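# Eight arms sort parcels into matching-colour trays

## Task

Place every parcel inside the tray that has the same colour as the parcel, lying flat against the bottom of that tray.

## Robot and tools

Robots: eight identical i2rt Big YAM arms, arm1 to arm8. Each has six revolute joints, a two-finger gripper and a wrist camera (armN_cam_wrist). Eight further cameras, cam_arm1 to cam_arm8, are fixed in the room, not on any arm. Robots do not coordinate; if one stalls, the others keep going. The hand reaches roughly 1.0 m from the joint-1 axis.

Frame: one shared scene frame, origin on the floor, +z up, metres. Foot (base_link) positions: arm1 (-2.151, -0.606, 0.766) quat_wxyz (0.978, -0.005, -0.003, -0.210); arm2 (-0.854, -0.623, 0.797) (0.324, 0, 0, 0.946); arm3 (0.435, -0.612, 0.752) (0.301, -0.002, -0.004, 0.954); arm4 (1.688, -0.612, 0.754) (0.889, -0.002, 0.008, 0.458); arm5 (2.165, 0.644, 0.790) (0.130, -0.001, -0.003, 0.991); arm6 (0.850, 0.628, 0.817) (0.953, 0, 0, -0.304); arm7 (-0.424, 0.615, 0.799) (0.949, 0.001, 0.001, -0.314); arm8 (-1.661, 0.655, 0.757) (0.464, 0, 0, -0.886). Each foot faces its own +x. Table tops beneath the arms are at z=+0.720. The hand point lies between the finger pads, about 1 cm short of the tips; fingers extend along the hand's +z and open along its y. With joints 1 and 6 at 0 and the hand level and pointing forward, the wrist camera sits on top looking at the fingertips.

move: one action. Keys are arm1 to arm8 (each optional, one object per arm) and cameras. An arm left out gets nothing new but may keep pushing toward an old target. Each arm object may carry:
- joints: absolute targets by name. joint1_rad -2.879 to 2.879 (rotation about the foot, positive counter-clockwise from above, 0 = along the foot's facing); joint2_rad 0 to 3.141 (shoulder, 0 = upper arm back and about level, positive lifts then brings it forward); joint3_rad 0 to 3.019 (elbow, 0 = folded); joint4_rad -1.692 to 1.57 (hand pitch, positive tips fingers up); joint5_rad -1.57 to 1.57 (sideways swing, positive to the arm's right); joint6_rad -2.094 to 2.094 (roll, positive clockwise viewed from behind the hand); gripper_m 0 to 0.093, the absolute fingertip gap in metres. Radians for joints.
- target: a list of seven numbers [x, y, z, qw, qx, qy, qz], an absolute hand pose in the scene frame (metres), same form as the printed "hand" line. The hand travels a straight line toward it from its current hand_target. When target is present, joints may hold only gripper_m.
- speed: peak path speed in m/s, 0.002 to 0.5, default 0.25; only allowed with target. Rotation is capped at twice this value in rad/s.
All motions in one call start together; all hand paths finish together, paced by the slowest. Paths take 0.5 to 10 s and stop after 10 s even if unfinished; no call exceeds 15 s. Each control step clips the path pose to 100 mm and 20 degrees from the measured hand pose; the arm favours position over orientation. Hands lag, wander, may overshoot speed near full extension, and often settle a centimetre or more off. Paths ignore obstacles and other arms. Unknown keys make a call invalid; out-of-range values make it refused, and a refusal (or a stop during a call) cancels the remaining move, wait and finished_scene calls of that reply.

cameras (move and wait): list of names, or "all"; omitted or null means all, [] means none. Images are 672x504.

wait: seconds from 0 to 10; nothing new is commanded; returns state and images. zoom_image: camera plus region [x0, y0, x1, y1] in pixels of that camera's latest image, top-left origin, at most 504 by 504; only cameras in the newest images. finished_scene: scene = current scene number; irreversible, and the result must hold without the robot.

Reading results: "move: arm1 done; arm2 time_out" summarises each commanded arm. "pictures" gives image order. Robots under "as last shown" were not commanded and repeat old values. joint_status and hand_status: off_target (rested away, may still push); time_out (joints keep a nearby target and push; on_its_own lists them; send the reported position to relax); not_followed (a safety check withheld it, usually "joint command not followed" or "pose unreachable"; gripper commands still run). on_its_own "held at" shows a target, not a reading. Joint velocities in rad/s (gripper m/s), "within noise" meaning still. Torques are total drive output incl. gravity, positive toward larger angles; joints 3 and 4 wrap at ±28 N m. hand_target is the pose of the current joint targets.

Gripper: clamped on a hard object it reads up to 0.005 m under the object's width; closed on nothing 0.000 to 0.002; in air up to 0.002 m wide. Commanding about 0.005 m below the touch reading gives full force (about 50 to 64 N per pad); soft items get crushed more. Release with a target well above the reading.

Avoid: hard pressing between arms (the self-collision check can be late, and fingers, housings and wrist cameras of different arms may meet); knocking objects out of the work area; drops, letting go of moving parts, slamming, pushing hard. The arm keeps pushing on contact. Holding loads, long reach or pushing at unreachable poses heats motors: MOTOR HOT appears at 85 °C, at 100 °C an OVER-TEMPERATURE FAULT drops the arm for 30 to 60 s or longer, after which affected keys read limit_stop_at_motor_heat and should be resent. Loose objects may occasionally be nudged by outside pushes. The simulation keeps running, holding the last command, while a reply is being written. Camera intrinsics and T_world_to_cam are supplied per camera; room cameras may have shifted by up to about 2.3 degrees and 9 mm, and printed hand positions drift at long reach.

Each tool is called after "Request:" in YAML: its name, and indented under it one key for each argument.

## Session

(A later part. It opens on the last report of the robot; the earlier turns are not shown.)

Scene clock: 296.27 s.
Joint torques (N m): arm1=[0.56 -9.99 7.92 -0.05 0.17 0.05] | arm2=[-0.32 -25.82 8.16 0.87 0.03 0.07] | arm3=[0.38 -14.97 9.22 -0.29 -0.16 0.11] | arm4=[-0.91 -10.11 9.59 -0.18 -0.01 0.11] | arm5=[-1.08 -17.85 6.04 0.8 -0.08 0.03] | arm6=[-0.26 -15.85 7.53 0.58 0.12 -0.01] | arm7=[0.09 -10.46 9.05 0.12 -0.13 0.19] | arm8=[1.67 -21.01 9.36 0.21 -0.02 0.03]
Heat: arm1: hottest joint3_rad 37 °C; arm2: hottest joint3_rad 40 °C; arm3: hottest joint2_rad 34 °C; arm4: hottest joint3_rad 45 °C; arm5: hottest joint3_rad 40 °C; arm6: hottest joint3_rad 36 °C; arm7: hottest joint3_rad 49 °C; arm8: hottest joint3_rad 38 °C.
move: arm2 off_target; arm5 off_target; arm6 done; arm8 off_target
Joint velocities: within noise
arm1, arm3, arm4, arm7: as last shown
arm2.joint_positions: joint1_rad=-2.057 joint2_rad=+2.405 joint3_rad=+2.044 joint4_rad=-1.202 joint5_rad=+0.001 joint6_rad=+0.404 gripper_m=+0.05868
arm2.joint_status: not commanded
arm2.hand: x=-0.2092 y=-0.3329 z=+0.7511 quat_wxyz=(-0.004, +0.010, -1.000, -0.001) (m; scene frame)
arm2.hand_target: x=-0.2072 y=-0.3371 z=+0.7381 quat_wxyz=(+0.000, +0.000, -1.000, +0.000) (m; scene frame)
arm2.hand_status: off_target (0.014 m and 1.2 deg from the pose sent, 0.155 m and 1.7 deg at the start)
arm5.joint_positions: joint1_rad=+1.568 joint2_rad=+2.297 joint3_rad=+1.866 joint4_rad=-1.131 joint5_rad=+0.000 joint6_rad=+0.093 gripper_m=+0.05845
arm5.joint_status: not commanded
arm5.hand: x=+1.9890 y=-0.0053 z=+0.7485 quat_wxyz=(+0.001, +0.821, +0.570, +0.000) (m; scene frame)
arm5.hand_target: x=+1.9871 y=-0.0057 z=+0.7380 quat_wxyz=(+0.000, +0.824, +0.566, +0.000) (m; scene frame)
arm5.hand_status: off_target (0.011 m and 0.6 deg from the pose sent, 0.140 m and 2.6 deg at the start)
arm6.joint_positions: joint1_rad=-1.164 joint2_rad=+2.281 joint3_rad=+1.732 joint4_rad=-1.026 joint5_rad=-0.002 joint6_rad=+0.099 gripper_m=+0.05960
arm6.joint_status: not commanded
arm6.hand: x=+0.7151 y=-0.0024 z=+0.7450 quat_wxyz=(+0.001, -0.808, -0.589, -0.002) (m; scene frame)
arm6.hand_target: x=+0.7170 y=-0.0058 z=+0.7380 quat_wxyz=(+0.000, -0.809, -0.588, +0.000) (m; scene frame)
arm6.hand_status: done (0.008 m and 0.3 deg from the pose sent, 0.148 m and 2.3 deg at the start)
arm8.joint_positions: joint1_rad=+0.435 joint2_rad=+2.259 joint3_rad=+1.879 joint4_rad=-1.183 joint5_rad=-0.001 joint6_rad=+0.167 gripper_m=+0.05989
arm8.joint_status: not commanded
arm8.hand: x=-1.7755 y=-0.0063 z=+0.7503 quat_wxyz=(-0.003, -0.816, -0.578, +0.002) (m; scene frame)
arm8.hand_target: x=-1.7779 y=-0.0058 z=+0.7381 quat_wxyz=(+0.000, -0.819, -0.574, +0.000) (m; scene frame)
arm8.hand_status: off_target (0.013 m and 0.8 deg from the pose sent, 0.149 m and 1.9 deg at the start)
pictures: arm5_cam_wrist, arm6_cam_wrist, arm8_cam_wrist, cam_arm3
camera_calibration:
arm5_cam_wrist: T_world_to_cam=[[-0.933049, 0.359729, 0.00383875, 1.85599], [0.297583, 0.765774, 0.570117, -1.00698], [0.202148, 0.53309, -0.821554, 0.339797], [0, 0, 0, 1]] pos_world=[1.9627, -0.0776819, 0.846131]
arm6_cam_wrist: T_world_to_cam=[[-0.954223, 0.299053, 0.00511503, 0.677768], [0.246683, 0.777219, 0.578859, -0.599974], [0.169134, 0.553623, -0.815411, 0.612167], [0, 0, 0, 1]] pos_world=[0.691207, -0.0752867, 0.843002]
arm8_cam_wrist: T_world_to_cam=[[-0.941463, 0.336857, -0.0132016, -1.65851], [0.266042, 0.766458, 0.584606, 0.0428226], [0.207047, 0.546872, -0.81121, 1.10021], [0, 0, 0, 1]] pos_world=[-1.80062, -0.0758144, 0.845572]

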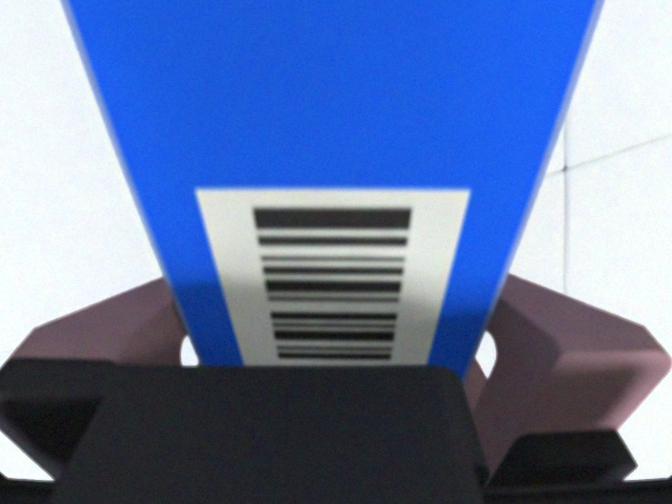

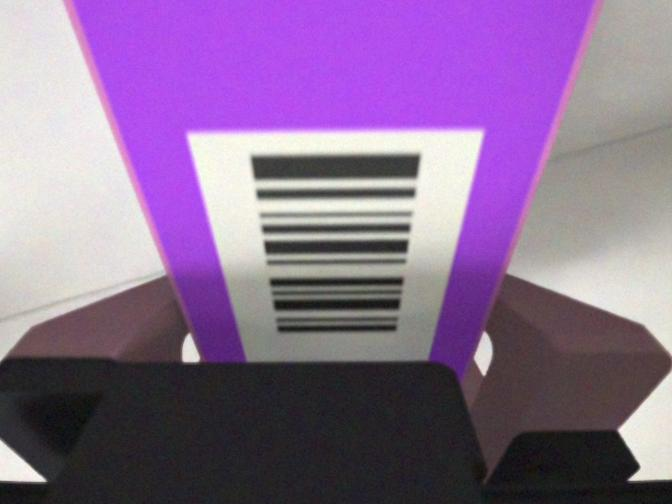

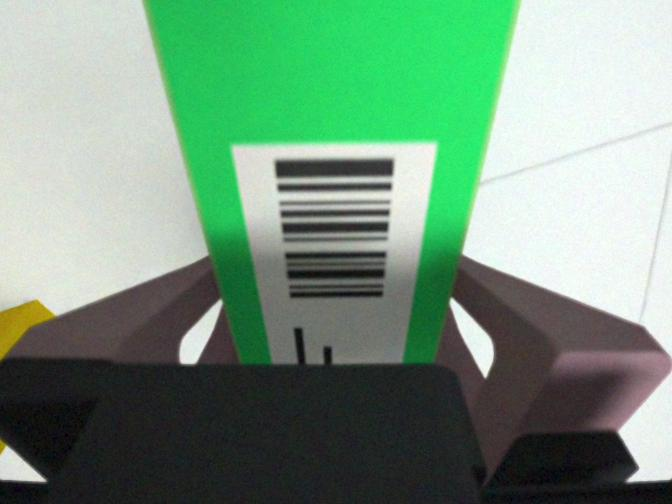

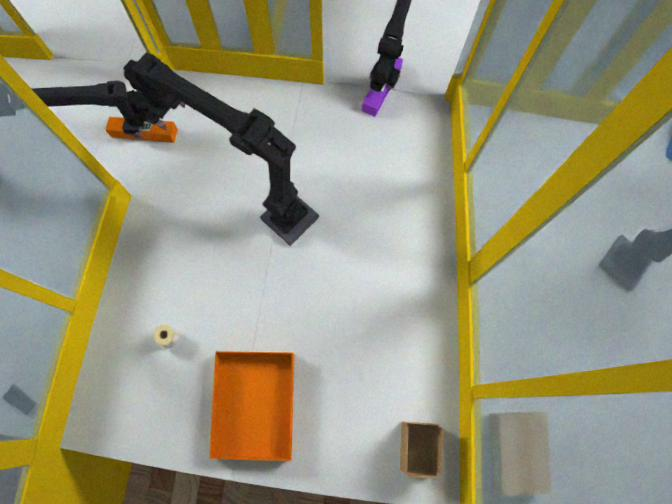

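Request:
move:
  arm2: {"joints":{"gripper_m":0.093}}
  arm5: {"joints":{"gripper_m":0.093}}
  arm6: {"joints":{"gripper_m":0.093}}
  arm8: {"joints":{"gripper_m":0.093}}
  cameras: []

Request:
move:
  arm2: {"target":[-0.207,-0.337,0.92,0,0,1,0],"speed":0.25}
  arm5: {"target":[1.987,-0.006,0.92,0,0.824,0.566,0],"speed":0.25}
  arm6: {"target":[0.717,-0.006,0.92,0,0.809,0.588,0],"speed":0.25}
  arm8: {"target":[-1.778,-0.006,0.92,0,0.819,0.574,0],"speed":0.25}
  cameras: ["cam_arm3"]

Request:
move:
  arm2: {"target":[-0.469,-0.45,1.07,0,0,1,0],"speed":0.3}
  arm5: {"target":[2.053,0.231,1.07,0,0.824,0.566,0],"speed":0.3}
  arm6: {"target":[0.761,0.213,1.07,0,0.809,0.588,0],"speed":0.3}
  arm8: {"target":[-1.734,0.235,1.07,0,0.819,0.574,0],"speed":0.3}
  cameras: []

Request:
move:
  arm3: {"target":[-0.22,-0.337,0.91,0,1,0,0],"speed":0.25}
  arm4: {"target":[1.991,0.01,0.91,0,0.566,-0.824,0],"speed":0.25}
  arm1: {"target":[-1.773,0.01,0.91,0,0.574,-0.819,0],"speed":0.25}
  cameras: ["arm3_cam_wrist","arm4_cam_wrist","arm1_cam_wrist"]

Scene clock: 313.33 s.
Joint torques (N m): arm1=[0.56 -9.99 7.94 -0.12 0.2 0.04] | arm2=[-0.26 -25.82 8.16 0.87 0.03 0.07] | arm3=[0.26 -14.92 9.25 -0.28 -0.15 0.11] | arm4=[-0.91 -10.11 9.61 -0.18 -0.01 0.11] | arm5=[-0.79 -18.49 6.09 0.66 -0.07 0.04] | arm6=[-0.21 -15.85 7.53 0.59 0.1 -0.01] | arm7=[0.09 -10.34 9.03 0.12 -0.13 0.18] | arm8=[1.38 -20.66 9.24 0.24 -0.03 0.03]
Heat: arm1: hottest joint3_rad 37 °C; arm2: hottest joint3_rad 39 °C; arm3: hottest joint2_rad 34 °C; arm4: hottest joint3_rad 45 °C; arm5: hottest joint3_rad 39 °C; arm6: hottest joint2_rad 37 °C; arm7: hottest joint3_rad 48 °C; arm8: hottest joint3_rad 39 °C.
move: arm2 done; arm5 done; arm6 done; arm8 done
Joint velocities: within noise
arm1, arm3, arm4, arm7: as last shown
arm2.joint_positions: joint1_rad=-2.057 joint2_rad=+2.405 joint3_rad=+2.044 joint4_rad=-1.202 joint5_rad=+0.001 joint6_rad=+0.404 gripper_m=+0.09282
arm2.joint_status: all done
arm2.hand: x=-0.2092 y=-0.3329 z=+0.7511 quat_wxyz=(-0.004, +0.010, -1.000, -0.001) (m; scene frame)
arm2.hand_target: x=-0.2072 y=-0.3371 z=+0.7381 quat_wxyz=(+0.000, +0.000, -1.000, +0.000) (m; scene frame)
arm2.hand_status: not commanded
arm5.joint_positions: joint1_rad=+1.568 joint2_rad=+2.298 joint3_rad=+1.866 joint4_rad=-1.129 joint5_rad=+0.001 joint6_rad=+0.093 gripper_m=+0.09278
arm5.joint_status: all done
arm5.hand: x=+1.9888 y=-0.0058 z=+0.7480 quat_wxyz=(+0.001, +0.821, +0.570, -0.001) (m; scene frame)
arm5.hand_target: x=+1.9870 y=-0.0058 z=+0.7380 quat_wxyz=(+0.000, +0.824, +0.566, +0.000) (m; scene frame)
arm5.hand_status: not commanded
arm6.joint_positions: joint1_rad=-1.164 joint2_rad=+2.281 joint3_rad=+1.732 joint4_rad=-1.026 joint5_rad=-0.002 joint6_rad=+0.099 gripper_m=+0.09279
arm6.joint_status: all done
arm6.hand: x=+0.7150 y=-0.0023 z=+0.7450 quat_wxyz=(+0.001, -0.808, -0.589, -0.002) (m; scene frame)
arm6.hand_target: x=+0.7170 y=-0.0058 z=+0.7380 quat_wxyz=(+0.000, -0.809, -0.588, +0.000) (m; scene frame)
arm6.hand_status: not commanded
arm8.joint_positions: joint1_rad=+0.435 joint2_rad=+2.259 joint3_rad=+1.879 joint4_rad=-1.183 joint5_rad=-0.001 joint6_rad=+0.168 gripper_m=+0.09284
arm8.joint_status: all done
arm8.hand: x=-1.7755 y=-0.0063 z=+0.7503 quat_wxyz=(-0.003, -0.816, -0.578, +0.002) (m; scene frame)
arm8.hand_target: x=-1.7779 y=-0.0058 z=+0.7382 quat_wxyz=(+0.000, -0.819, -0.574, +0.000) (m; scene frame)
arm8.hand_status: not commanded
pictures: none
No camera images: "cameras" was empty.

Scene clock: 315.07 s.
Joint torques (N m): arm1=[0.56 -10.23 7.92 -0.13 0.18 0.05] | arm2=[-0.32 -25 12 0.12 0.03 0.07] | arm3=[0.26 -14.97 9.28 -0.27 -0.15 0.11] | arm4=[-0.91 -10.17 9.61 -0.18 -0.01 0.11] | arm5=[-0.79 -17.44 9.89 -0.36 -0.06 0.04] | arm6=[-0.32 -16.97 11.97 -0.23 0.1 -0.02] | arm7=[0.03 -10.64 9.02 0.13 -0.12 0.18] | arm8=[1.44 -19.96 14.74 -0.58 -0.01 0.01]
Heat: arm1: hottest joint3_rad 36 °C; arm2: hottest joint3_rad 39 °C; arm3: hottest joint2_rad 34 °C; arm4: hottest joint3_rad 45 °C; arm5: hottest joint3_rad 40 °C; arm6: hottest joint2_rad 37 °C; arm7: hottest joint3_rad 48 °C; arm8: hottest joint3_rad 39 °C.
move: arm2 off_target; arm5 off_target; arm6 off_target; arm8 off_target
Joint velocities: within noise
arm1, arm3, arm4, arm7: as last shown
arm2.joint_positions: joint1_rad=-2.057 joint2_rad=+2.277 joint3_rad=+2.255 joint4_rad=-1.562 joint5_rad=+0.001 joint6_rad=+0.404 gripper_m=+0.09292
arm2.joint_status: not commanded
arm2.hand: x=-0.2176 y=-0.3369 z=+0.9177 quat_wxyz=(+0.006, +0.010, -1.000, +0.003) (m; scene frame)
arm2.hand_target: x=-0.2074 y=-0.3372 z=+0.9199 quat_wxyz=(-0.001, +0.000, -1.000, +0.000) (m; scene frame)
arm2.hand_status: off_target (0.011 m and 1.3 deg from the pose sent, 0.169 m and 1.2 deg at the start)
arm5.joint_positions: joint1_rad=+1.568 joint2_rad=+2.157 joint3_rad=+2.047 joint4_rad=-1.482 joint5_rad=+0.001 joint6_rad=+0.093 gripper_m=+0.09288
arm5.joint_status: not commanded
arm5.hand: x=+1.9912 y=+0.0042 z=+0.9063 quat_wxyz=(-0.009, +0.821, +0.570, +0.011) (m; scene frame)
arm5.hand_target: x=+1.9871 y=-0.0054 z=+0.9201 quat_wxyz=(+0.000, +0.824, +0.566, +0.000) (m; scene frame)
arm5.hand_status: off_target (0.018 m and 1.7 deg from the pose sent, 0.172 m and 0.6 deg at the start)
arm6.joint_positions: joint1_rad=-1.164 joint2_rad=+2.109 joint3_rad=+1.858 joint4_rad=-1.367 joint5_rad=-0.002 joint6_rad=+0.100 gripper_m=+0.09288
arm6.joint_status: not commanded
arm6.hand: x=+0.7176 y=+0.0097 z=+0.8977 quat_wxyz=(+0.015, -0.808, -0.589, -0.018) (m; scene frame)
arm6.hand_target: x=+0.7173 y=-0.0049 z=+0.9203 quat_wxyz=(+0.000, -0.809, -0.588, +0.000) (m; scene frame)
arm6.hand_status: off_target (0.027 m and 2.7 deg from the pose sent, 0.175 m and 0.3 deg at the start; pose on its path clipped on 6 of 52 steps)
arm8.joint_positions: joint1_rad=+0.435 joint2_rad=+2.138 joint3_rad=+2.110 joint4_rad=-1.561 joint5_rad=-0.001 joint6_rad=+0.168 gripper_m=+0.09293
arm8.joint_status: not commanded
arm8.hand: x=-1.7735 y=+0.0053 z=+0.9149 quat_wxyz=(+0.006, -0.816, -0.578, -0.007) (m; scene frame)
arm8.hand_target: x=-1.7779 y=-0.0054 z=+0.9200 quat_wxyz=(-0.001, -0.819, -0.574, +0.000) (m; scene frame)
arm8.hand_status: off_target (0.013 m and 1.2 deg from the pose sent, 0.170 m and 0.7 deg at the start; pose on its path clipped on 5 of 52 steps)
pictures: cam_arm3

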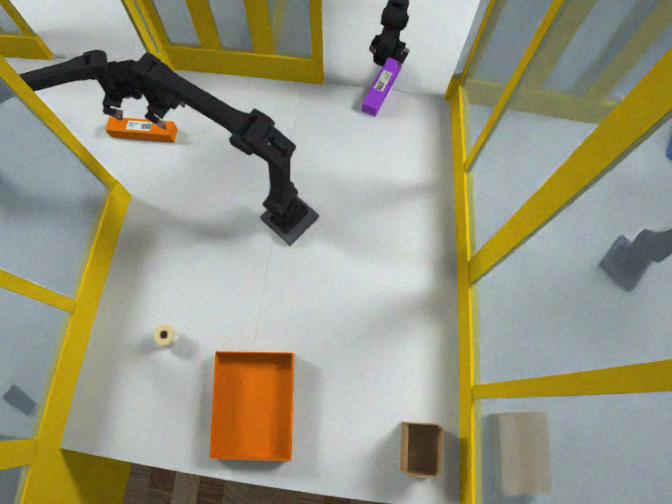

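Scene clock: 317.03 s.
Joint torques (N m): arm1=[0.67 -10.46 7.95 -0.06 0.2 0.06] | arm2=[0.32 -12.86 8.29 0.2 0.03 0.08] | arm3=[0.38 -14.86 9.25 -0.28 -0.16 0.11] | arm4=[-0.91 -10.11 9.59 -0.18 -0.02 0.11] | arm5=[-0.91 -9.41 7.16 -0.18 -0.07 -0.01] | arm6=[-0.56 -9.7 8.57 -0.2 0.11 -0.06] | arm7=[0.03 -10.4 9.05 0.09 -0.12 0.18] | arm8=[1.9 -11.52 9.51 -0.5 -0.01 0.03]
Heat: arm1: hottest joint3_rad 36 °C; arm2: hottest joint3_rad 39 °C; arm3: hottest joint2_rad 34 °C; arm4: hottest joint3_rad 45 °C; arm5: hottest joint3_rad 40 °C; arm6: hottest joint2_rad 37 °C; arm7: hottest joint3_rad 48 °C; arm8: hottest joint2_rad 39 °C.
move: arm2 done; arm5 done; arm6 done; arm8 done
Joint velocities: within noise
arm1, arm3, arm4, arm7: as last shown
arm2.joint_positions: joint1_rad=-2.057 joint2_rad=+1.433 joint3_rad=+1.453 joint4_rad=-1.571 joint5_rad=+0.001 joint6_rad=+0.410 gripper_m=+0.09292
arm2.joint_status: not commanded
arm2.hand: x=-0.4673 y=-0.4497 z=+1.0740 quat_wxyz=(-0.009, +0.006, -1.000, -0.004) (m; scene frame)
arm2.hand_target: x=-0.4690 y=-0.4500 z=+1.0700 quat_wxyz=(+0.000, +0.000, -1.000, +0.000) (m; scene frame)
arm2.hand_status: done (0.004 m and 1.4 deg from the pose sent, 0.315 m and 1.3 deg at the start)
arm5.joint_positions: joint1_rad=+1.568 joint2_rad=+1.446 joint3_rad=+1.479 joint4_rad=-1.588 joint5_rad=+0.001 joint6_rad=+0.096 gripper_m=+0.09288
arm5.joint_status: not commanded
arm5.hand: x=+2.0516 y=+0.2294 z=+1.0689 quat_wxyz=(+0.003, +0.822, +0.569, -0.003) (m; scene frame)
arm5.hand_target: x=+2.0530 y=+0.2310 z=+1.0699 quat_wxyz=(+0.000, +0.824, +0.566, +0.000) (m; scene frame)
arm5.hand_status: done (0.002 m and 0.7 deg from the pose sent, 0.286 m and 1.7 deg at the start)
arm6.joint_positions: joint1_rad=-1.164 joint2_rad=+1.461 joint3_rad=+1.404 joint4_rad=-1.520 joint5_rad=-0.002 joint6_rad=+0.100 gripper_m=+0.09288
arm6.joint_status: not commanded
arm6.hand: x=+0.7606 y=+0.2101 z=+1.0639 quat_wxyz=(+0.001, -0.808, -0.589, -0.003) (m; scene frame)
arm6.hand_target: x=+0.7610 y=+0.2130 z=+1.0699 quat_wxyz=(+0.000, -0.809, -0.588, +0.000) (m; scene frame)
arm6.hand_status: done (0.007 m and 0.4 deg from the pose sent, 0.270 m and 2.7 deg at the start)
arm8.joint_positions: joint1_rad=+0.435 joint2_rad=+1.457 joint3_rad=+1.575 joint4_rad=-1.671 joint5_rad=-0.001 joint6_rad=+0.170 gripper_m=+0.09293
arm8.joint_status: not commanded
arm8.hand: x=-1.7344 y=+0.2318 z=+1.0716 quat_wxyz=(-0.007, -0.817, -0.577, +0.006) (m; scene frame)
arm8.hand_target: x=-1.7340 y=+0.2350 z=+1.0698 quat_wxyz=(-0.002, -0.819, -0.574, +0.002) (m; scene frame)
arm8.hand_status: done (0.004 m and 1.2 deg from the pose sent, 0.280 m and 1.2 deg at the start; a joint's target at an end of its range on 23 of 58 steps)
pictures: none
No camera images: "cameras" was empty.

Scene clock: 319.80 s.
Joint torques (N m): arm1=[0.44 -20.72 12.51 -0.16 -0.05 -0.09] | arm2=[0.32 -12.86 8.29 0.2 0.03 0.07] | arm3=[0.32 -24.29 14.28 -0.25 -0.31 -0.21] | arm4=[-0.09 -17.44 14.74 -0.21 0.01 -0.03] | arm5=[-0.44 -9.29 7.12 -0.09 -0.03 0.04] | arm6=[-0.56 -9.76 8.55 -0.16 0.11 -0.06] | arm7=[0.15 -10.4 9.03 0.16 -0.13 0.18] | arm8=[1.67 -11.52 9.51 -0.5 -0.01 0.02]
Heat: arm1: hottest joint3_rad 37 °C; arm2: hottest joint3_rad 39 °C; arm3: hottest joint2_rad 34 °C; arm4: hottest joint3_rad 45 °C; arm5: hottest joint3_rad 40 °C; arm6: hottest joint2_rad 37 °C; arm7: hottest joint3_rad 48 °C; arm8: hottest joint2_rad 39 °C.
move: arm1 done; arm3 off_target; arm4 off_target
Joint velocities: within noise
arm1.joint_positions: joint1_rad=+1.447 joint2_rad=+2.339 joint3_rad=+2.441 joint4_rad=-1.673 joint5_rad=-0.005 joint6_rad=-0.198 gripper_m=+0.09401
arm1.joint_status: not commanded
arm1.hand: x=-1.7805 y=+0.0048 z=+0.9099 quat_wxyz=(+0.003, +0.573, -0.819, +0.003) (m; scene frame)
arm1.hand_target: x=-1.7734 y=+0.0095 z=+0.9098 quat_wxyz=(-0.002, +0.574, -0.819, -0.001) (m; scene frame)
arm1.hand_status: done (0.009 m and 0.5 deg from the pose sent, 0.325 m and 11.2 deg at the start; a joint's target at an end of its range on 24 of 83 steps)
arm2, arm5, arm6, arm7, arm8: as last shown
arm2.joint_positions: joint1_rad=-2.057 joint2_rad=+1.433 joint3_rad=+1.453 joint4_rad=-1.571 joint5_rad=+0.001 joint6_rad=+0.411 gripper_m=+0.09292
arm3.joint_positions: joint1_rad=+0.197 joint2_rad=+2.300 joint3_rad=+2.372 joint4_rad=-1.668 joint5_rad=-0.003 joint6_rad=-0.383 gripper_m=+0.09400
arm3.joint_status: not commanded
arm3.hand: x=-0.2059 y=-0.3316 z=+0.8986 quat_wxyz=(+0.004, +1.000, -0.015, +0.014) (m; scene frame)
arm3.hand_target: x=-0.2191 y=-0.3375 z=+0.9099 quat_wxyz=(+0.000, +1.000, +0.000, -0.001) (m; scene frame)
arm3.hand_status: off_target (0.019 m and 2.4 deg from the pose sent, 0.311 m and 23.7 deg at the start)
arm4.joint_positions: joint1_rad=+0.171 joint2_rad=+2.182 joint3_rad=+2.210 joint4_rad=-1.594 joint5_rad=+0.004 joint6_rad=-0.075 gripper_m=+0.09400
arm4.joint_status: not commanded
arm4.hand: x=+1.9841 y=+0.0004 z=+0.9108 quat_wxyz=(+0.005, +0.564, -0.826, +0.001) (m; scene frame)
arm4.hand_target: x=+1.9909 y=+0.0094 z=+0.9099 quat_wxyz=(-0.001, +0.566, -0.824, +0.000) (m; scene frame)
arm4.hand_status: off_target (0.012 m and 0.7 deg from the pose sent, 0.294 m and 3.8 deg at the start)
arm6.hand_target: x=+0.7610 y=+0.2129 z=+1.0699 quat_wxyz=(+0.000, -0.809, -0.588, +0.000) (m; scene frame)
pictures: arm1_cam_wrist, arm3_cam_wrist, arm4_cam_wrist
camera_calibration:
arm1_cam_wrist: T_world_to_cam=[[0.933775, -0.35785, -0.00287393, 1.66796], [-0.289817, -0.760912, 0.580533, -1.03587], [-0.20993, -0.541254, -0.814232, 0.496306], [0, 0, 0, 1]] pos_world=[-1.75352, 0.0773007, 1.01026]
arm3_cam_wrist: T_world_to_cam=[[0.0352216, 0.999376, 0.00282148, 0.334981], [0.795592, -0.0297479, 0.605102, -0.383912], [0.604808, -0.0190679, -0.796143, 0.957619], [0, 0, 0, 1]] pos_world=[-0.285537, -0.327933, 0.993763]
arm4_cam_wrist: T_world_to_cam=[[0.936119, -0.351575, 0.00869014, -1.86774], [-0.28905, -0.75509, 0.588464, 0.042561], [-0.200328, -0.553385, -0.808477, 1.2589], [0, 0, 0, 1]] pos_world=[2.01292, 0.0721412, 1.00898]

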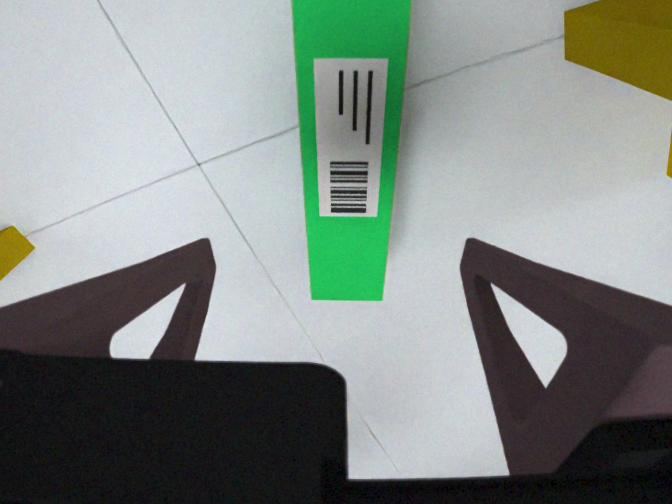

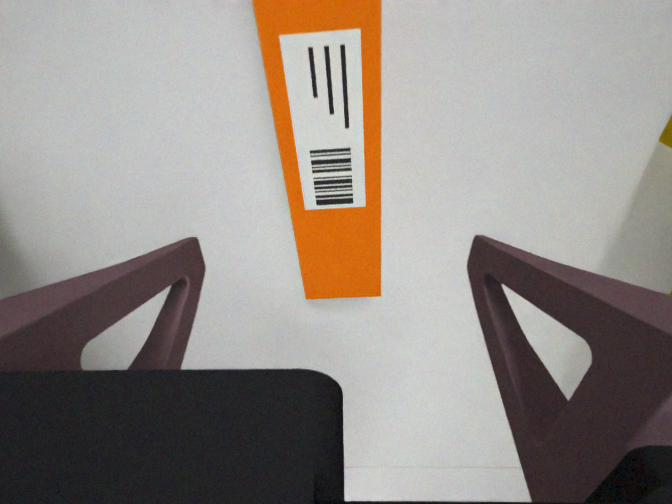

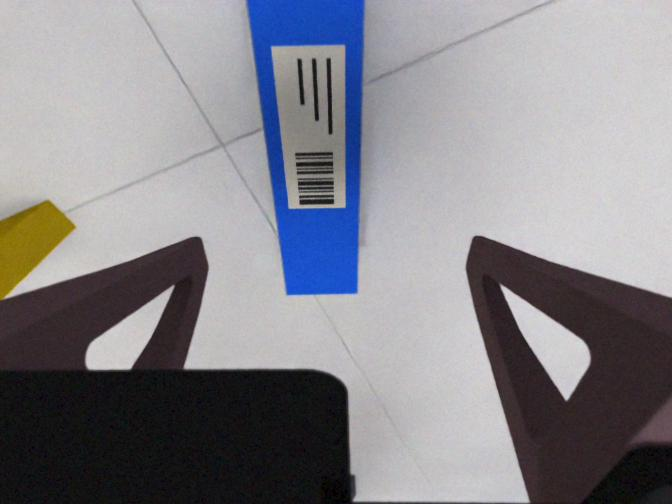

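Request:
move:
  arm3: {"target":[-0.212,-0.337,0.738,0,1,-0.015,0],"speed":0.13}
  arm4: {"target":[1.982,0.008,0.738,0,0.566,-0.824,0],"speed":0.13}
  arm1: {"target":[-1.766,0.004,0.738,0,0.574,-0.819,0],"speed":0.13}
  cameras: ["arm3_cam_wrist","arm4_cam_wrist","arm1_cam_wrist"]

Request:
move:
  arm3: {"joints":{"gripper_m":0.053}}
  arm4: {"joints":{"gripper_m":0.053}}
  arm1: {"joints":{"gripper_m":0.053}}
  cameras: ["arm3_cam_wrist","arm4_cam_wrist","arm1_cam_wrist"]

Request:
move:
  arm3: {"target":[-0.215,-0.337,0.92,0,1,-0.015,0],"speed":0.2}
  arm4: {"target":[1.982,0.008,0.92,0,0.566,-0.824,0],"speed":0.2}
  arm1: {"target":[-1.766,0.004,0.92,0,0.574,-0.819,0],"speed":0.2}
  cameras: ["arm3_cam_wrist","arm4_cam_wrist","arm1_cam_wrist"]

Scene clock: 334.87 s.
Joint torques (N m): arm1=[0.26 -21.66 8.21 0.77 -0.04 -0.08] | arm2=[0.32 -12.86 8.28 0.2 0.03 0.07] | arm3=[0.09 -25 9.25 0.58 -0.31 0.08] | arm4=[0.73 -18.08 9.69 0.77 0.01 0.05] | arm5=[-0.38 -9.17 7.02 -0.06 -0.07 0.05] | arm6=[-0.62 -9.76 8.57 -0.16 0.11 -0.06] | arm7=[-0.03 -10.58 9.01 0.1 -0.13 0.18] | arm8=[2.02 -11.52 9.51 -0.53 -0.02 0.03]
Heat: arm1: hottest joint3_rad 38 °C; arm2: hottest joint3_rad 40 °C; arm3: hottest joint3_rad 37 °C; arm4: hottest joint3_rad 50 °C; arm5: hottest joint3_rad 40 °C; arm6: hottest joint3_rad 37 °C; arm7: hottest joint3_rad 48 °C; arm8: hottest joint3_rad 39 °C.
move: arm1 off_target; arm3 done; arm4 off_target
Joint velocities: within noise
arm1.joint_positions: joint1_rad=+1.443 joint2_rad=+2.406 joint3_rad=+2.151 joint4_rad=-1.300 joint5_rad=-0.005 joint6_rad=-0.208 gripper_m=+0.09401
arm1.joint_status: not commanded
arm1.hand: x=-1.7734 y=+0.0083 z=+0.7526 quat_wxyz=(-0.004, +0.576, -0.818, +0.000) (m; scene frame)
arm1.hand_target: x=-1.7662 y=+0.0037 z=+0.7382 quat_wxyz=(+0.000, +0.574, -0.819, +0.000) (m; scene frame)
arm1.hand_status: off_target (0.017 m and 0.6 deg from the pose sent, 0.173 m and 0.4 deg at the start)
arm2, arm5, arm6, arm8: as last shown
arm3.joint_positions: joint1_rad=+0.197 joint2_rad=+2.355 joint3_rad=+2.047 joint4_rad=-1.276 joint5_rad=-0.004 joint6_rad=-0.384 gripper_m=+0.09400
arm3.joint_status: not commanded
arm3.hand: x=-0.2038 y=-0.3313 z=+0.7384 quat_wxyz=(+0.001, +1.000, -0.015, +0.008) (m; scene frame)
arm3.hand_target: x=-0.2118 y=-0.3372 z=+0.7380 quat_wxyz=(+0.000, +1.000, -0.015, +0.000) (m; scene frame)
arm3.hand_status: done (0.010 m and 1.0 deg from the pose sent, 0.161 m and 1.7 deg at the start)
arm4.joint_positions: joint1_rad=+0.171 joint2_rad=+2.265 joint3_rad=+1.946 joint4_rad=-1.222 joint5_rad=+0.004 joint6_rad=-0.075 gripper_m=+0.09400
arm4.joint_status: not commanded
arm4.hand: x=+1.9860 y=+0.0066 z=+0.7565 quat_wxyz=(-0.006, +0.564, -0.826, -0.005) (m; scene frame)
arm4.hand_target: x=+1.9820 y=+0.0075 z=+0.7384 quat_wxyz=(+0.000, +0.566, -0.824, +0.000) (m; scene frame)
arm4.hand_status: off_target (0.019 m and 1.0 deg from the pose sent, 0.173 m and 0.7 deg at the start)
arm7.joint_positions: joint1_rad=-1.052 joint2_rad=+1.448 joint3_rad=+1.436 joint4_rad=-1.550 joint5_rad=+0.002 joint6_rad=-0.004 gripper_m=+0.09402
arm7.joint_status: not commanded
arm7.hand: x=-0.4757 y=+0.1905 z=+1.0623 quat_wxyz=(-0.001, -0.747, -0.665, +0.003) (m; scene frame)
arm7.hand_target: x=-0.4731 y=+0.1937 z=+1.0579 quat_wxyz=(+0.002, -0.748, -0.664, -0.001) (m; scene frame)
arm7.hand_status: not commanded
pictures: arm1_cam_wrist, arm3_cam_wrist, arm4_cam_wrist
camera_calibration:
arm1_cam_wrist: T_world_to_cam=[[0.936132, -0.351648, -0.000371549, 1.66436], [-0.289168, -0.770403, 0.568208, -0.929314], [-0.200095, -0.531811, -0.822885, 0.395547], [0, 0, 0, 1]] pos_world=[-1.74764, 0.0796764, 0.854152]
arm3_cam_wrist: T_world_to_cam=[[0.0348113, 0.999369, 0.00711139, 0.331785], [0.80262, -0.0321963, 0.595621, -0.281073], [0.595474, -0.0150266, -0.803234, 0.833485], [0, 0, 0, 1]] pos_world=[-0.282274, -0.328101, 0.834537]
arm4_cam_wrist: T_world_to_cam=[[0.935956, -0.351949, 0.0109145, -1.86734], [-0.295478, -0.768165, 0.567993, 0.166979], [-0.19152, -0.534841, -0.822961, 1.13134], [0, 0, 0, 1]] pos_world=[2.01376, 0.0761477, 0.856591]

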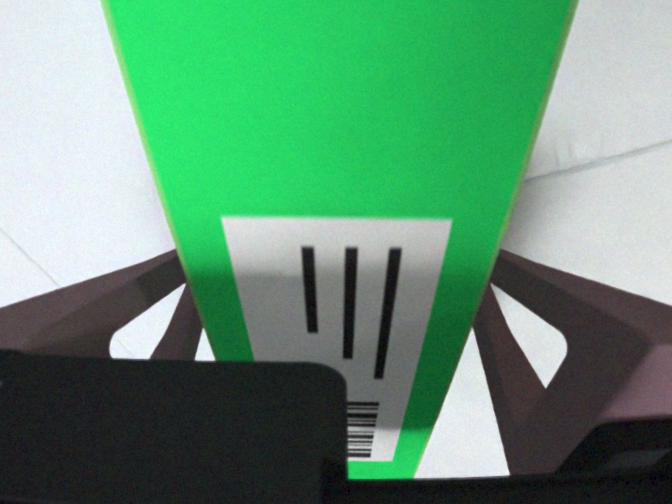

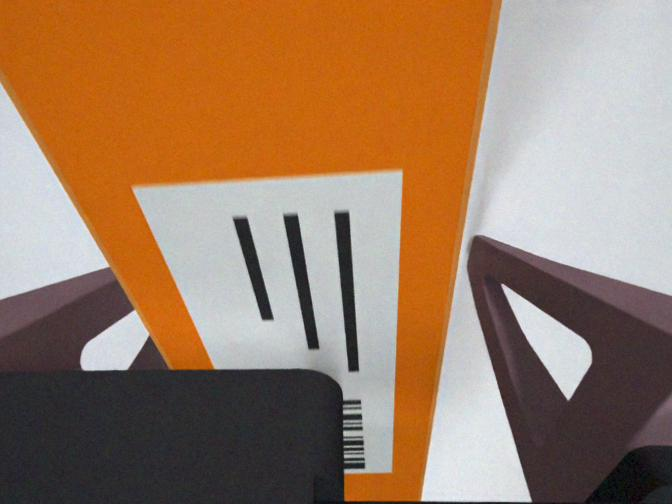

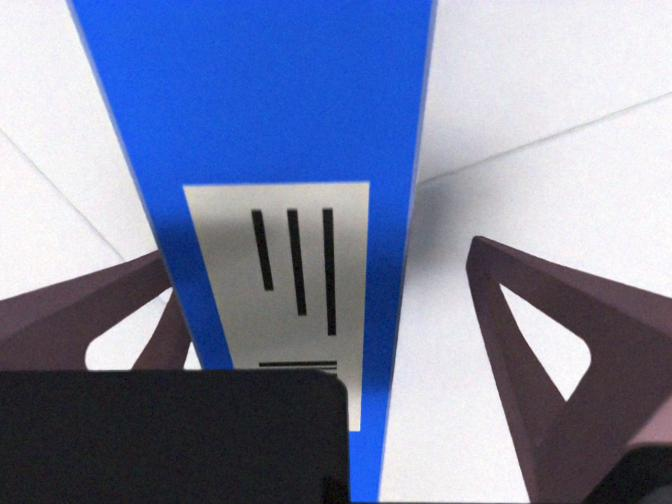

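Scene clock: 335.53 s.
Joint torques (N m): arm1=[0.09 -21.6 8.4 0.76 -0.03 -0.08] | arm2=[0.26 -12.86 8.29 0.2 0.03 0.07] | arm3=[0.15 -25.23 9.22 0.61 -0.26 0.08] | arm4=[0.73 -18.08 9.69 0.77 0 0.05] | arm5=[-0.56 -9.82 7.13 -0.09 -0.09 0.07] | arm6=[-0.62 -9.7 8.57 -0.14 0.11 -0.06] | arm7=[0.03 -10.4 9.03 0.09 -0.13 0.18] | arm8=[1.85 -11.16 9.57 -0.54 -0.02 0.04]
Heat: arm1: hottest joint3_rad 38 °C; arm2: hottest joint3_rad 40 °C; arm3: hottest joint3_rad 37 °C; arm4: hottest joint3_rad 50 °C; arm5: hottest joint3_rad 40 °C; arm6: hottest joint3_rad 37 °C; arm7: hottest joint3_rad 48 °C; arm8: hottest joint3_rad 39 °C.
move: arm1 off_target; arm3 off_target; arm4 off_target
Joint velocities: within noise
arm1.joint_positions: joint1_rad=+1.443 joint2_rad=+2.406 joint3_rad=+2.151 joint4_rad=-1.300 joint5_rad=-0.006 joint6_rad=-0.209 gripper_m=+0.05932
arm1.joint_status: gripper_m off_target (ended at +0.05934, target +0.05300)
arm1.hand: x=-1.7734 y=+0.0084 z=+0.7526 quat_wxyz=(-0.004, +0.576, -0.817, -0.001) (m; scene frame)
arm1.hand_target: x=-1.7662 y=+0.0037 z=+0.7382 quat_wxyz=(+0.000, +0.574, -0.819, +0.000) (m; scene frame)
arm1.hand_status: not commanded
arm2, arm5, arm6, arm7, arm8: as last shown
arm3.joint_positions: joint1_rad=+0.197 joint2_rad=+2.355 joint3_rad=+2.047 joint4_rad=-1.276 joint5_rad=-0.005 joint6_rad=-0.384 gripper_m=+0.05935
arm3.joint_status: gripper_m off_target (ended at +0.05938, target +0.05300)
arm3.hand: x=-0.2039 y=-0.3315 z=+0.7384 quat_wxyz=(+0.002, +1.000, -0.015, +0.008) (m; scene frame)
arm3.hand_target: x=-0.2118 y=-0.3371 z=+0.7380 quat_wxyz=(+0.000, +1.000, -0.015, +0.000) (m; scene frame)
arm3.hand_status: not commanded
arm4.joint_positions: joint1_rad=+0.171 joint2_rad=+2.265 joint3_rad=+1.946 joint4_rad=-1.222 joint5_rad=+0.005 joint6_rad=-0.075 gripper_m=+0.05949
arm4.joint_status: gripper_m off_target (ended at +0.05952, target +0.05300)
arm4.hand: x=+1.9861 y=+0.0066 z=+0.7565 quat_wxyz=(-0.006, +0.564, -0.826, -0.005) (m; scene frame)
arm4.hand_target: x=+1.9820 y=+0.0075 z=+0.7384 quat_wxyz=(+0.000, +0.566, -0.824, +0.000) (m; scene frame)
arm4.hand_status: not commanded
pictures: arm1_cam_wrist, arm3_cam_wrist, arm4_cam_wrist
camera_calibration:
arm1_cam_wrist: T_world_to_cam=[[0.936267, -0.351287, -0.000743015, 1.66494], [-0.288688, -0.770627, 0.568149, -0.928407], [-0.200156, -0.531725, -0.822925, 0.395476], [0, 0, 0, 1]] pos_world=[-1.74769, 0.0797007, 0.854158]
arm3_cam_wrist: T_world_to_cam=[[0.0348333, 0.999375, 0.00604831, 0.332759], [0.802893, -0.0315876, 0.595285, -0.280509], [0.595104, -0.0158796, -0.803492, 0.833361], [0, 0, 0, 1]] pos_world=[-0.282309, -0.328178, 0.83457]
arm4_cam_wrist: T_world_to_cam=[[0.93595, -0.351953, 0.0112944, -1.86768], [-0.295678, -0.768069, 0.568018, 0.167352], [-0.191241, -0.534976, -0.822939, 1.13077], [0, 0, 0, 1]] pos_world=[2.01379, 0.0761357, 0.856589]

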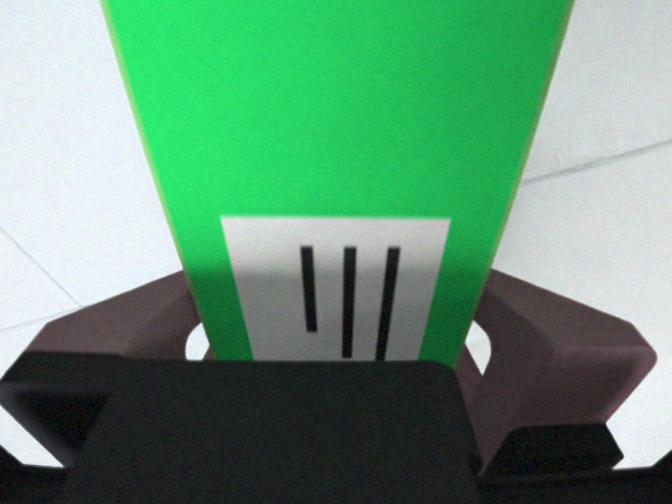

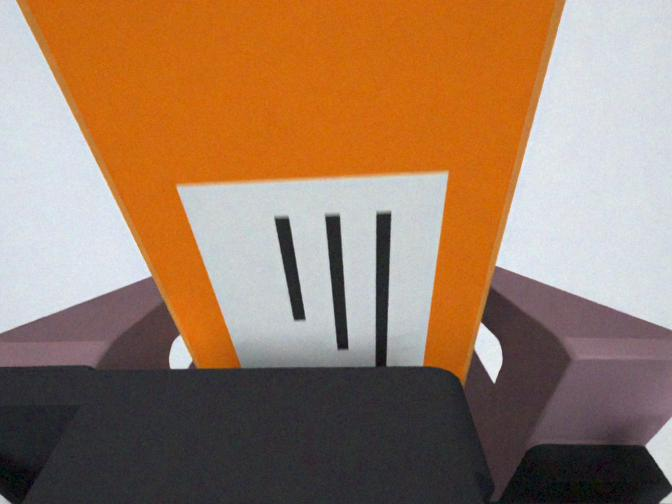

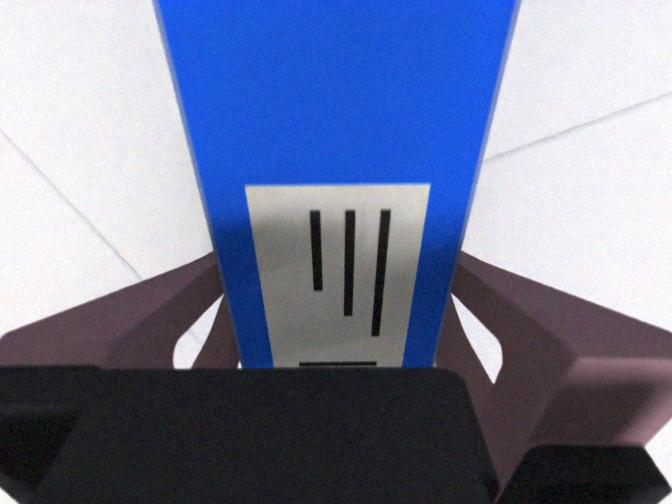

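Scene clock: 337.40 s.
Joint torques (N m): arm1=[0.15 -21.07 12.68 -0.21 -0.02 -0.05] | arm2=[0.32 -12.86 8.29 0.2 0.03 0.07] | arm3=[0.09 -25.76 14.45 -0.51 -0.24 0.08] | arm4=[0.85 -18.49 14.97 -0.34 -0.01 0.06] | arm5=[-0.26 -9.41 7.17 -0.2 -0.06 0.01] | arm6=[-0.62 -9.76 8.58 -0.13 0.11 -0.06] | arm7=[0.21 -10.46 9.02 0.13 -0.13 0.18] | arm8=[1.85 -11.46 9.43 -0.5 -0.03 0.03]
Heat: arm1: hottest joint3_rad 39 °C; arm2: hottest joint3_rad 40 °C; arm3: hottest joint2_rad 37 °C; arm4: hottest joint3_rad 50 °C; arm5: hottest joint3_rad 40 °C; arm6: hottest joint3_rad 37 °C; arm7: hottest joint3_rad 48 °C; arm8: hottest joint3_rad 39 °C.
move: arm1 off_target; arm3 off_target; arm4 off_target
Joint velocities: within noise
arm1.joint_positions: joint1_rad=+1.441 joint2_rad=+2.327 joint3_rad=+2.433 joint4_rad=-1.673 joint5_rad=-0.006 joint6_rad=-0.210 gripper_m=+0.05932
arm1.joint_status: not commanded
arm1.hand: x=-1.7782 y=+0.0011 z=+0.9148 quat_wxyz=(+0.001, +0.576, -0.817, +0.002) (m; scene frame)
arm1.hand_target: x=-1.7664 y=+0.0032 z=+0.9196 quat_wxyz=(-0.007, +0.574, -0.819, -0.003) (m; scene frame)
arm1.hand_status: off_target (0.014 m and 0.4 deg from the pose sent, 0.168 m and 0.6 deg at the start; a joint's target at an end of its range on 25 of 56 steps)
arm2, arm5, arm6, arm7, arm8: as last shown
arm3.joint_positions: joint1_rad=+0.197 joint2_rad=+2.295 joint3_rad=+2.352 joint4_rad=-1.671 joint5_rad=-0.006 joint6_rad=-0.384 gripper_m=+0.05935
arm3.joint_status: not commanded
arm3.hand: x=-0.2013 y=-0.3340 z=+0.8952 quat_wxyz=(+0.008, +1.000, -0.015, +0.022) (m; scene frame)
arm3.hand_target: x=-0.2137 y=-0.3376 z=+0.9199 quat_wxyz=(-0.001, +1.000, -0.015, -0.003) (m; scene frame)
arm3.hand_status: off_target (0.028 m and 2.6 deg from the pose sent, 0.182 m and 0.9 deg at the start; pose on its path clipped on 11 of 56 steps; a joint's target at an end of its range on 16 of 56 steps)
arm4.joint_positions: joint1_rad=+0.171 joint2_rad=+2.176 joint3_rad=+2.195 joint4_rad=-1.605 joint5_rad=+0.005 joint6_rad=-0.075 gripper_m=+0.05949
arm4.joint_status: not commanded
arm4.hand: x=+1.9814 y=-0.0053 z=+0.9090 quat_wxyz=(+0.013, +0.564, -0.826, +0.006) (m; scene frame)
arm4.hand_target: x=+1.9817 y=+0.0072 z=+0.9200 quat_wxyz=(-0.001, +0.566, -0.824, -0.001) (m; scene frame)
arm4.hand_status: off_target (0.017 m and 1.7 deg from the pose sent, 0.164 m and 1.0 deg at the start)
pictures: arm1_cam_wrist, arm3_cam_wrist, arm4_cam_wrist
camera_calibration:
arm1_cam_wrist: T_world_to_cam=[[0.936222, -0.351397, -0.00300403, 1.66895], [-0.285215, -0.764833, 0.577653, -1.03001], [-0.205283, -0.539954, -0.816277, 0.508906], [0, 0, 0, 1]] pos_world=[-1.75181, 0.0734629, 1.01541]
arm3_cam_wrist: T_world_to_cam=[[0.0350737, 0.999369, -0.00551939, 0.344673], [0.786772, -0.0242061, 0.616769, -0.395969], [0.616247, -0.0259749, -0.787125, 0.944067], [0, 0, 0, 1]] pos_world=[-0.28233, -0.329518, 0.989222]
arm4_cam_wrist: T_world_to_cam=[[0.93623, -0.35131, 0.0073445, -1.86622], [-0.284131, -0.744573, 0.604053, 0.0147084], [-0.206741, -0.56762, -0.79691, 1.25586], [0, 0, 0, 1]] pos_world=[2.01103, 0.0681833, 1.00563]

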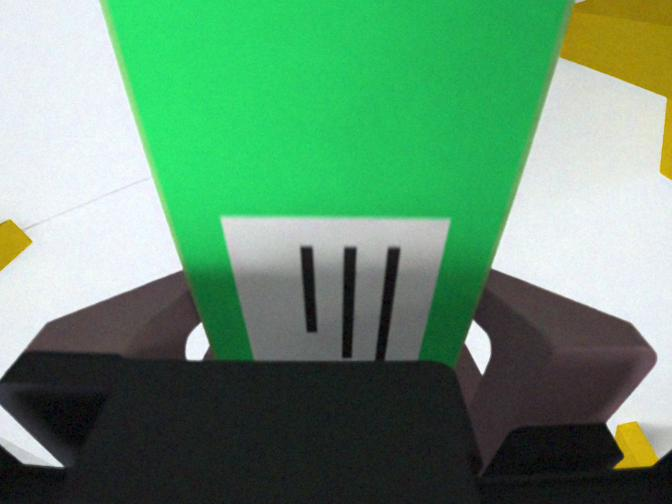

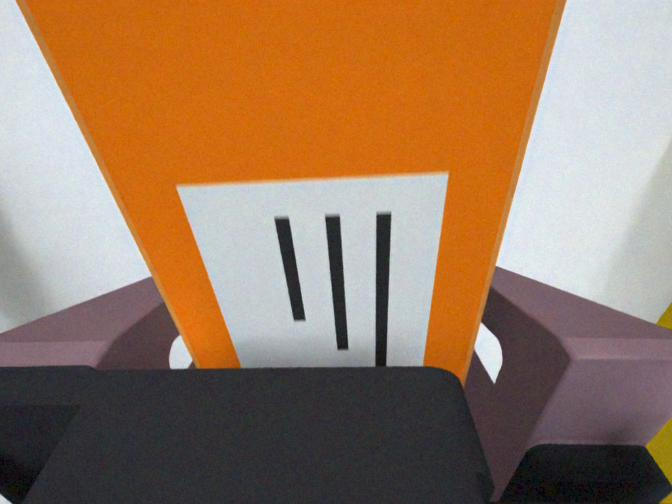

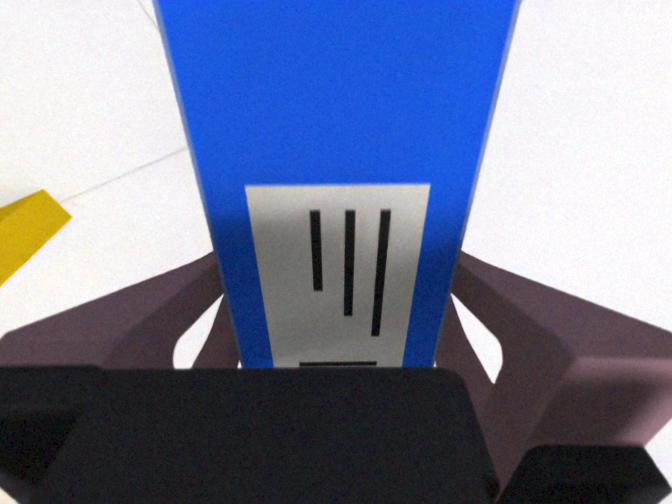

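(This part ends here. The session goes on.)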